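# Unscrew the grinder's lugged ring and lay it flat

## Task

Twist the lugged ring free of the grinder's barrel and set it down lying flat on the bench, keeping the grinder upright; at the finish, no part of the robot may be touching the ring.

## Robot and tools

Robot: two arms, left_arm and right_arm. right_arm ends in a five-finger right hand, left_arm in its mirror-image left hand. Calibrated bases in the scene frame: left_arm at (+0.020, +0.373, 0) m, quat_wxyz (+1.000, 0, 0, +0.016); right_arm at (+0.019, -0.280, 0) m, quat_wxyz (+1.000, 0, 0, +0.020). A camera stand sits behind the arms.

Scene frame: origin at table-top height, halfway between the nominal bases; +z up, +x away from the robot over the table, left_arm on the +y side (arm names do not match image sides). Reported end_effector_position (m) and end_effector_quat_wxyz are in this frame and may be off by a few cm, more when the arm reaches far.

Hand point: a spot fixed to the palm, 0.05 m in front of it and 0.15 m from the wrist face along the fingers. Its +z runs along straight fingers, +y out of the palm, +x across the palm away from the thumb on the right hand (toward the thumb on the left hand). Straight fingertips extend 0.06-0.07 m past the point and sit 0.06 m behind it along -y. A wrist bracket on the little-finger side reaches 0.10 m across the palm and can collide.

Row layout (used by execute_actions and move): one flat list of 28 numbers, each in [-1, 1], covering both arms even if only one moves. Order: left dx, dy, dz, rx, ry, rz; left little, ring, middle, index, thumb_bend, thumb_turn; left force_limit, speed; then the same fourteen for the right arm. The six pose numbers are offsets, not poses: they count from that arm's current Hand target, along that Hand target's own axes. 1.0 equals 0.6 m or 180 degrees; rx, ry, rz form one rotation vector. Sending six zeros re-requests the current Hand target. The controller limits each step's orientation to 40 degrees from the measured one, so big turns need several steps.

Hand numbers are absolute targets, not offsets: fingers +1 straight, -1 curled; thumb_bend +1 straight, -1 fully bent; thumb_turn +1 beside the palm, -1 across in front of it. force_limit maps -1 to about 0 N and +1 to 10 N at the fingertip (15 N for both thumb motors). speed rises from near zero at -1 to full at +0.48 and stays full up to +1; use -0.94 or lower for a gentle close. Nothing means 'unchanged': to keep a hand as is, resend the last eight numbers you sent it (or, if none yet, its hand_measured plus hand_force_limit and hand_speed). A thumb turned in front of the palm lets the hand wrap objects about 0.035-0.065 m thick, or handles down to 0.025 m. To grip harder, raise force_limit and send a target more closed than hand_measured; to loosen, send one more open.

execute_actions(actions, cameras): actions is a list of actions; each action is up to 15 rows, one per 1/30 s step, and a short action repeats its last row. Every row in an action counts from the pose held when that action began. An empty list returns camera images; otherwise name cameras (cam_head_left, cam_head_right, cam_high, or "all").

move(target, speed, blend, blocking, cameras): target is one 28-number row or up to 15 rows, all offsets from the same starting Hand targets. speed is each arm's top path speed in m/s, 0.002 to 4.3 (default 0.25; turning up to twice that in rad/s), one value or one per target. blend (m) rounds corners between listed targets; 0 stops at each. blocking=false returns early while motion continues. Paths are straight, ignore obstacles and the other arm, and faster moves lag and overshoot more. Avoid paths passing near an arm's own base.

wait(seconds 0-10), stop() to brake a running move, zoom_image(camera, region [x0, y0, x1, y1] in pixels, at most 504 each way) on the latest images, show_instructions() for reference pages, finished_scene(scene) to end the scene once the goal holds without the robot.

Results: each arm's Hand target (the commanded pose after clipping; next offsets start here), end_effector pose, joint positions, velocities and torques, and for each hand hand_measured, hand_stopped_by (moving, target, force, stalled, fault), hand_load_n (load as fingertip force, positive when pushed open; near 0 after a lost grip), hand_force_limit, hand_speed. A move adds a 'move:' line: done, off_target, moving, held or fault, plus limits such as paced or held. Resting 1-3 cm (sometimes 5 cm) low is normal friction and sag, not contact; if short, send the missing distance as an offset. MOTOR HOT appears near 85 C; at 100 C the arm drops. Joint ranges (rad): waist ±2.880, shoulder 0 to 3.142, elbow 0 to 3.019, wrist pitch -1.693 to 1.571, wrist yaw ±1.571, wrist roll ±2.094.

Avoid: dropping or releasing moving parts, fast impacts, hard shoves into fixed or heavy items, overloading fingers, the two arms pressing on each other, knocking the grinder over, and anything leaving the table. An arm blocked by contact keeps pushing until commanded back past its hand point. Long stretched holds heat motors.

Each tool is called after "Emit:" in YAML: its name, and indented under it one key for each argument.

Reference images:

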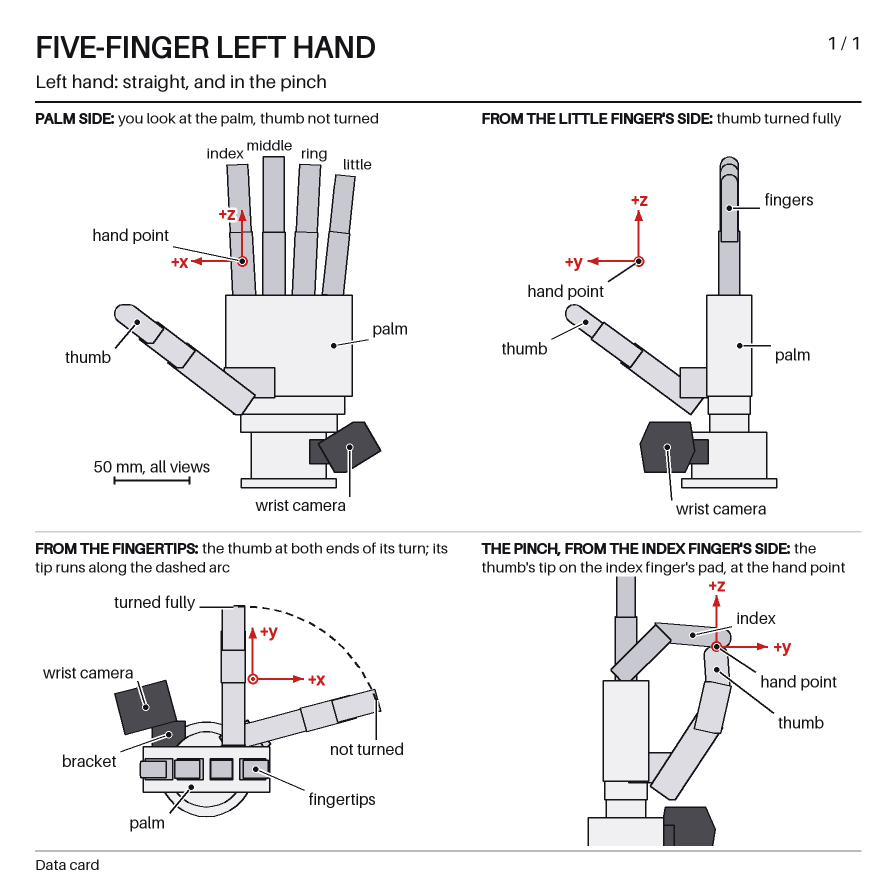

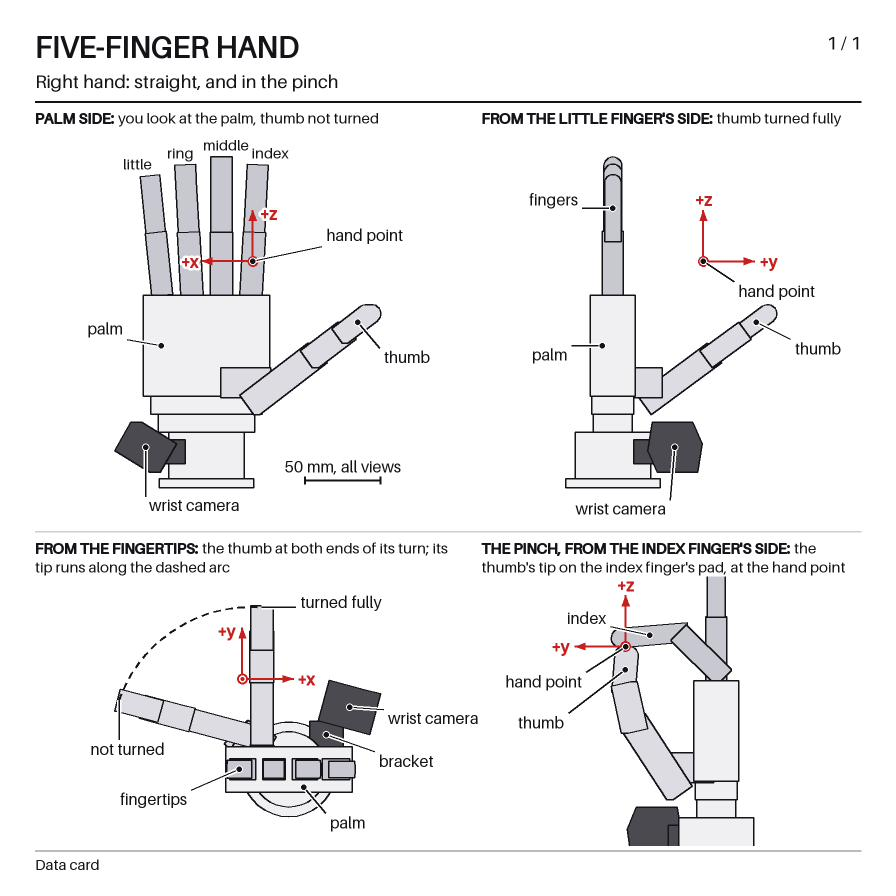

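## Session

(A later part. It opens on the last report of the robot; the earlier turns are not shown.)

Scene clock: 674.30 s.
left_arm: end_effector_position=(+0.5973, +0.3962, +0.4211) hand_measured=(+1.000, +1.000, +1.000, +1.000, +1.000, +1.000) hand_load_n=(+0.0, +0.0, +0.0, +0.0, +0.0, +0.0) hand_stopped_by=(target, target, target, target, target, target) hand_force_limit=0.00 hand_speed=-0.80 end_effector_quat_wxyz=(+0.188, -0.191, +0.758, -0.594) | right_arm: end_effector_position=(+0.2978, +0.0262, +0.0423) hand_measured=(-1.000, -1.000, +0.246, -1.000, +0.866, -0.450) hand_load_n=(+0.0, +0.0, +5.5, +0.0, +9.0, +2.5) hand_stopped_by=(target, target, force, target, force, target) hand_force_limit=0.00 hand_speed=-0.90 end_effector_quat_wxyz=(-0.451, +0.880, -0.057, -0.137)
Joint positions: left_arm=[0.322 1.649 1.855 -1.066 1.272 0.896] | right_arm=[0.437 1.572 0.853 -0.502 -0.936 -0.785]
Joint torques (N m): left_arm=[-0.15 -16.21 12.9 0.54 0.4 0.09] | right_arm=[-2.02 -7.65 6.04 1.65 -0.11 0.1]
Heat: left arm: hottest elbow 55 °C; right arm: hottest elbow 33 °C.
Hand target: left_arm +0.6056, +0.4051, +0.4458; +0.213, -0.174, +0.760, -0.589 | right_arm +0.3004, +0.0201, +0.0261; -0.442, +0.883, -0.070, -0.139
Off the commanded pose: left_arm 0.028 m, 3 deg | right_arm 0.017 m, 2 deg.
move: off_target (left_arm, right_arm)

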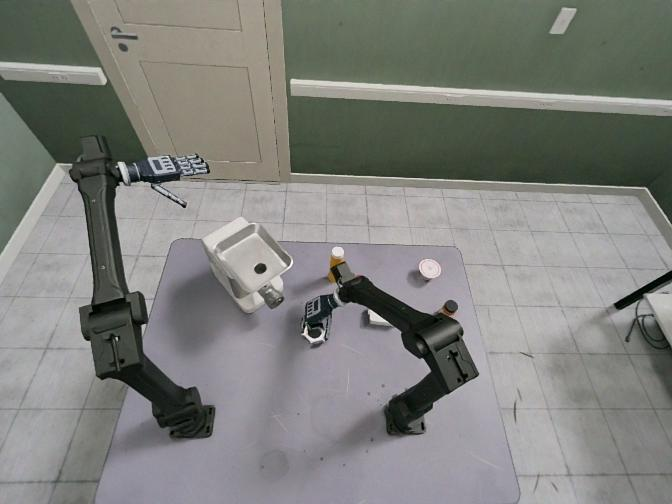

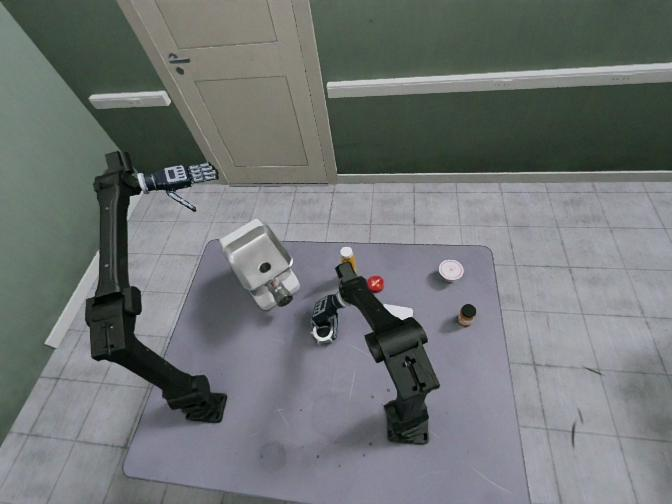

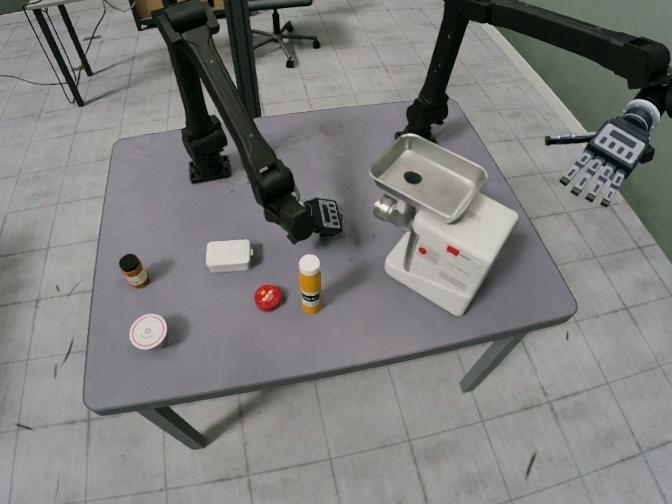

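Emit:
zoom_image:
  camera: "cam_head_left"
  region: [298, 322, 330, 350]

Emit:
zoom_image:
  camera: "cam_head_right"
  region: [304, 322, 336, 350]

Emit:
zoom_image:
  camera: "cam_high"
  region: [308, 222, 348, 252]

Scaled by 15.750 from the camera's 672x504 image, which has a finer 960x720 frame.

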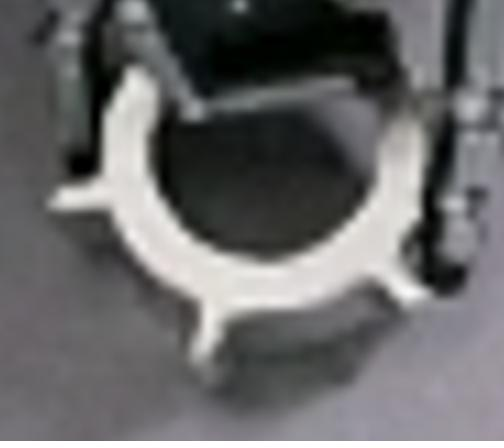

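Scaled by 15.750 from the camera's 672x504 image, which has a finer 960x720 frame.

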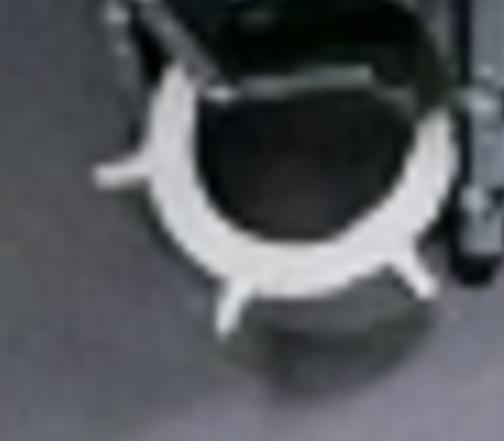

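Scaled by 12.600 from the camera's 672x504 image, which has a finer 960x720 frame.

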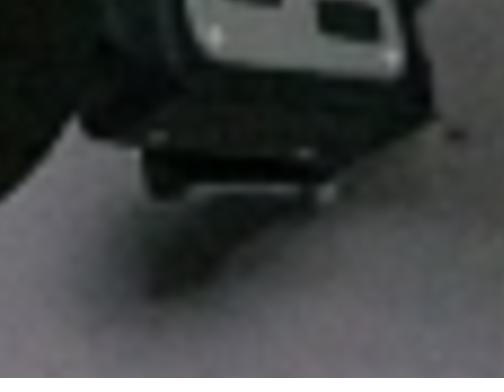

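Emit:
move:
  target:
    - [0,0,0,0,0,0,1,1,1,1,1,1,0,-0.8,-0.0057,-0.0140,-0.0104,0,0,0,-1,-1,0.02,-1,0.72,-0.45,0.0,-0.9]
    - [0,0,0,0,0,0,1,1,1,1,1,1,0,-0.8,-0.0057,-0.0140,-0.0104,0,0,0,-1,-1,0.45,-1,1,-0.45,0.0,-0.75]
  speed: 0.04
  cameras: ["all"]

Emit:
zoom_image:
  camera: "cam_head_left"
  region: [298, 322, 330, 350]

Emit:
zoom_image:
  camera: "cam_head_right"
  region: [304, 322, 336, 350]

Scene clock: 677.33 s.
left_arm: end_effector_position=(+0.5973, +0.3962, +0.4211) hand_measured=(+1.000, +1.000, +1.000, +1.000, +1.000, +1.000) hand_load_n=(+0.0, +0.0, +0.0, -0.5, +0.0, +0.0) hand_stopped_by=(target, target, target, target, target, target) hand_force_limit=0.00 hand_speed=-0.80 end_effector_quat_wxyz=(+0.188, -0.191, +0.758, -0.594) | right_arm: end_effector_position=(+0.2976, +0.0239, +0.0416) hand_measured=(-1.000, -1.000, +0.450, -1.000, +1.000, -0.450) hand_load_n=(+0.0, +0.0, -0.5, +0.0, +0.0, +0.0) hand_stopped_by=(target, target, target, target, target, target) hand_force_limit=0.00 hand_speed=-0.75 end_effector_quat_wxyz=(-0.447, +0.882, -0.061, -0.138)
Joint positions: left_arm=[0.322 1.649 1.855 -1.066 1.272 0.896] | right_arm=[0.433 1.572 0.853 -0.51 -0.932 -0.785]
Joint torques (N m): left_arm=[-0.21 -16.15 13.03 0.43 0.41 0.13] | right_arm=[-1.79 -9.58 6.86 0.72 -0.3 0.11]
Heat: left arm: hottest elbow 55 °C; right arm: hottest elbow 32 °C.
Hand target: left_arm +0.6056, +0.4051, +0.4458; +0.213, -0.174, +0.760, -0.589 | right_arm +0.3003, +0.0201, +0.0371; -0.442, +0.883, -0.070, -0.140
Off the commanded pose: left_arm 0.028 m, 3 deg | right_arm 0.007 m, 1 deg.
move: off_target (left_arm)

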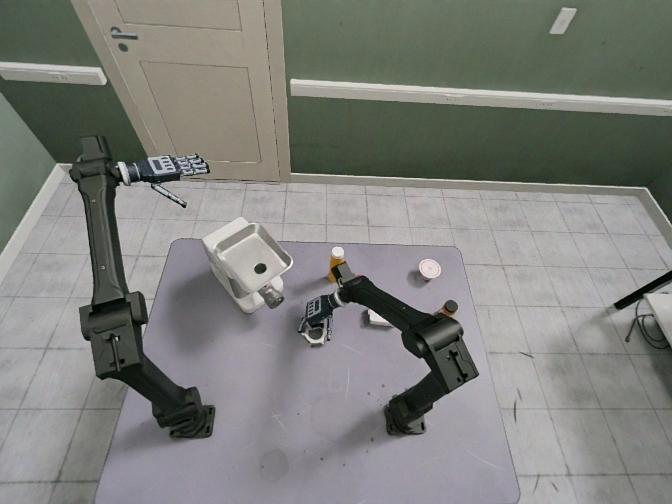

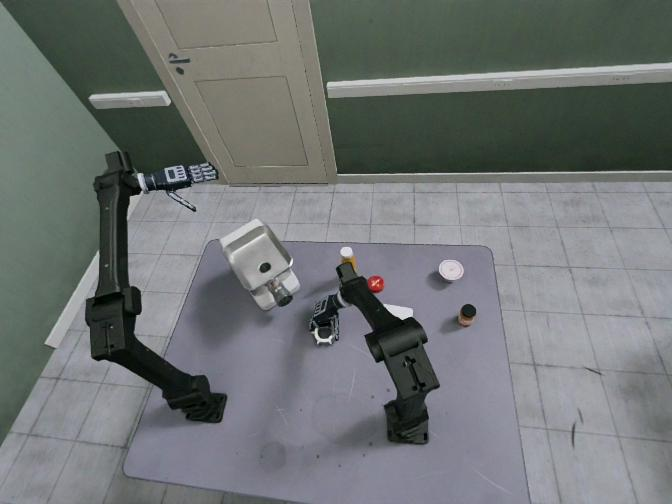

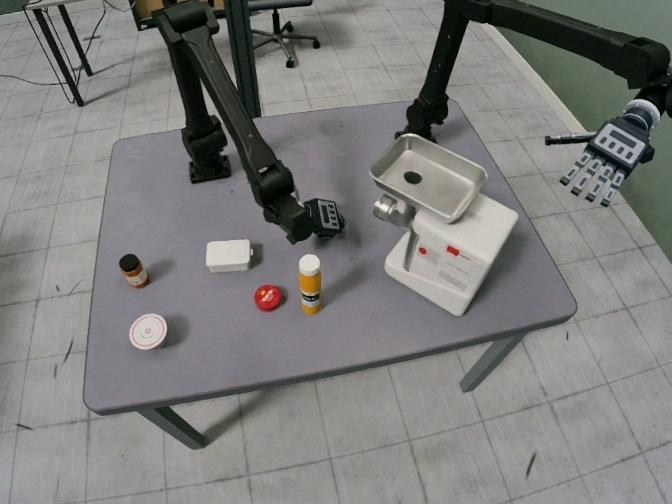

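Scaled by 15.750 from the camera's 672x504 image, which has a finer 960x720 frame.

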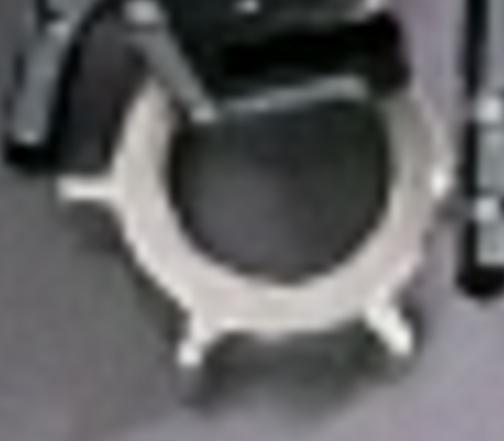

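Scaled by 15.750 from the camera's 672x504 image, which has a finer 960x720 frame.

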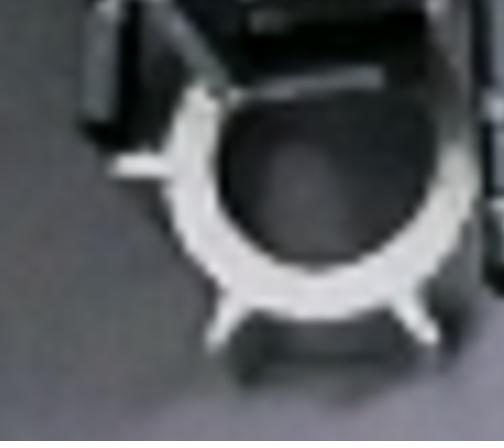

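Emit:
move:
  target:
    - [0,0,0,0,0,0,1,1,1,1,1,1,0,-0.8,-0.0206,-0.0507,-0.0379,0,0,0,-1,-1,0.5,-1,1,-0.45,0.0,-0.75]
    - [0,0,0,0,0,0,1,1,1,1,1,1,0,-0.8,-0.0618,-0.1522,-0.1138,0,0,0,-1,-1,0.5,-1,1,-0.45,0.0,-0.75]
  speed: [0.05,0.12]
  blend: 0.01
  cameras: ["all"]

Emit:
zoom_image:
  camera: "cam_head_left"
  region: [290, 310, 350, 360]

Emit:
zoom_image:
  camera: "cam_high"
  region: [282, 186, 342, 246]

Scene clock: 679.87 s.
left_arm: end_effector_position=(+0.5973, +0.3962, +0.4211) hand_measured=(+1.000, +1.000, +1.000, +1.000, +1.000, +1.000) hand_load_n=(+0.0, +0.0, +0.0, +0.0, +0.0, +0.0) hand_stopped_by=(target, target, target, target, target, target) hand_force_limit=0.00 hand_speed=-0.80 end_effector_quat_wxyz=(+0.188, -0.191, +0.758, -0.594) | right_arm: end_effector_position=(+0.2803, +0.0143, +0.1334) hand_measured=(-1.000, -1.000, +0.500, -1.000, +1.000, -0.450) hand_load_n=(+0.0, +0.0, +0.0, +0.0, +0.0, +0.0) hand_stopped_by=(target, target, target, target, target, target) hand_force_limit=0.00 hand_speed=-0.75 end_effector_quat_wxyz=(-0.428, +0.885, -0.079, -0.165)
Joint positions: left_arm=[0.322 1.649 1.855 -1.066 1.272 0.896] | right_arm=[0.433 1.413 0.967 -0.858 -0.926 -0.785]
Joint torques (N m): left_arm=[0.03 -16.38 12.98 0.4 0.41 0.1] | right_arm=[-1.85 -11.11 11.81 0.51 -0.53 0.12]
Heat: left arm: hottest elbow 55 °C; right arm: hottest elbow 32 °C.
Hand target: left_arm +0.6056, +0.4051, +0.4458; +0.213, -0.174, +0.760, -0.589 | right_arm +0.3003, +0.0202, +0.1571; -0.442, +0.883, -0.070, -0.140
Off the commanded pose: left_arm 0.028 m, 3 deg | right_arm 0.031 m, 3 deg.
move: off_target (left_arm, right_arm)

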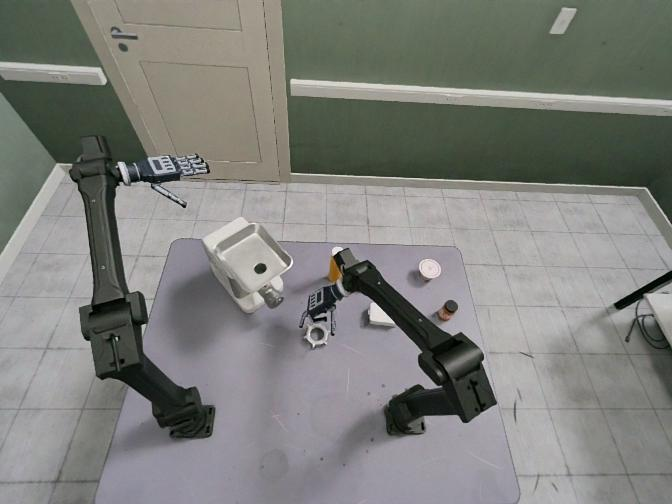

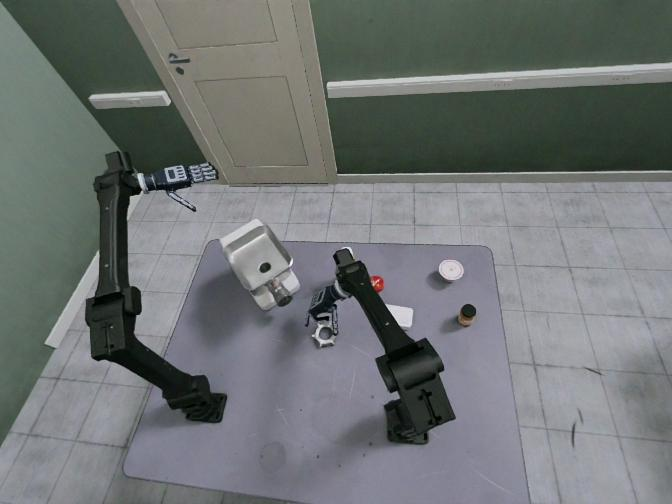

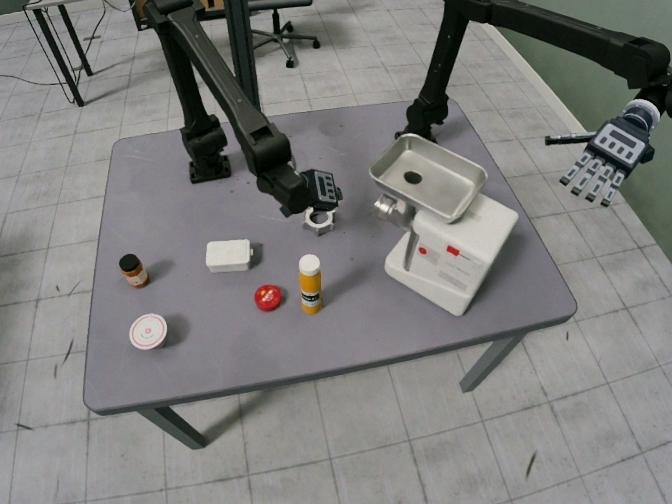

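Scaled by 8.400 from the camera's 672x504 image, which has a finer 960x720 frame.

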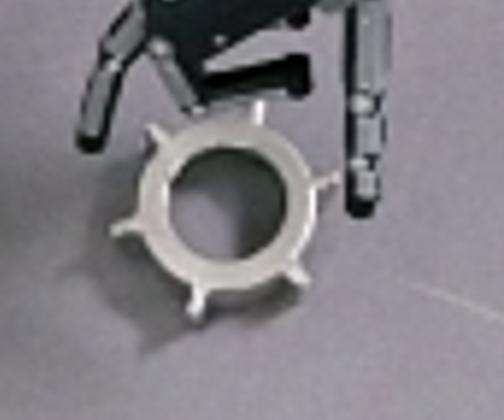

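Scaled by 8.400 from the camera's 672x504 image, which has a finer 960x720 frame.

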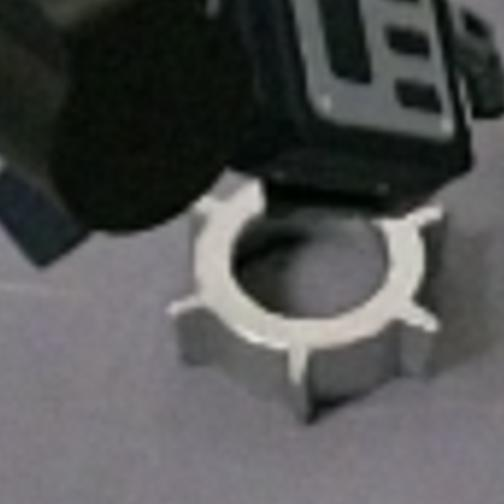

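Emit:
finished_scene:
  scene: 2

The scene is finished: the task was done.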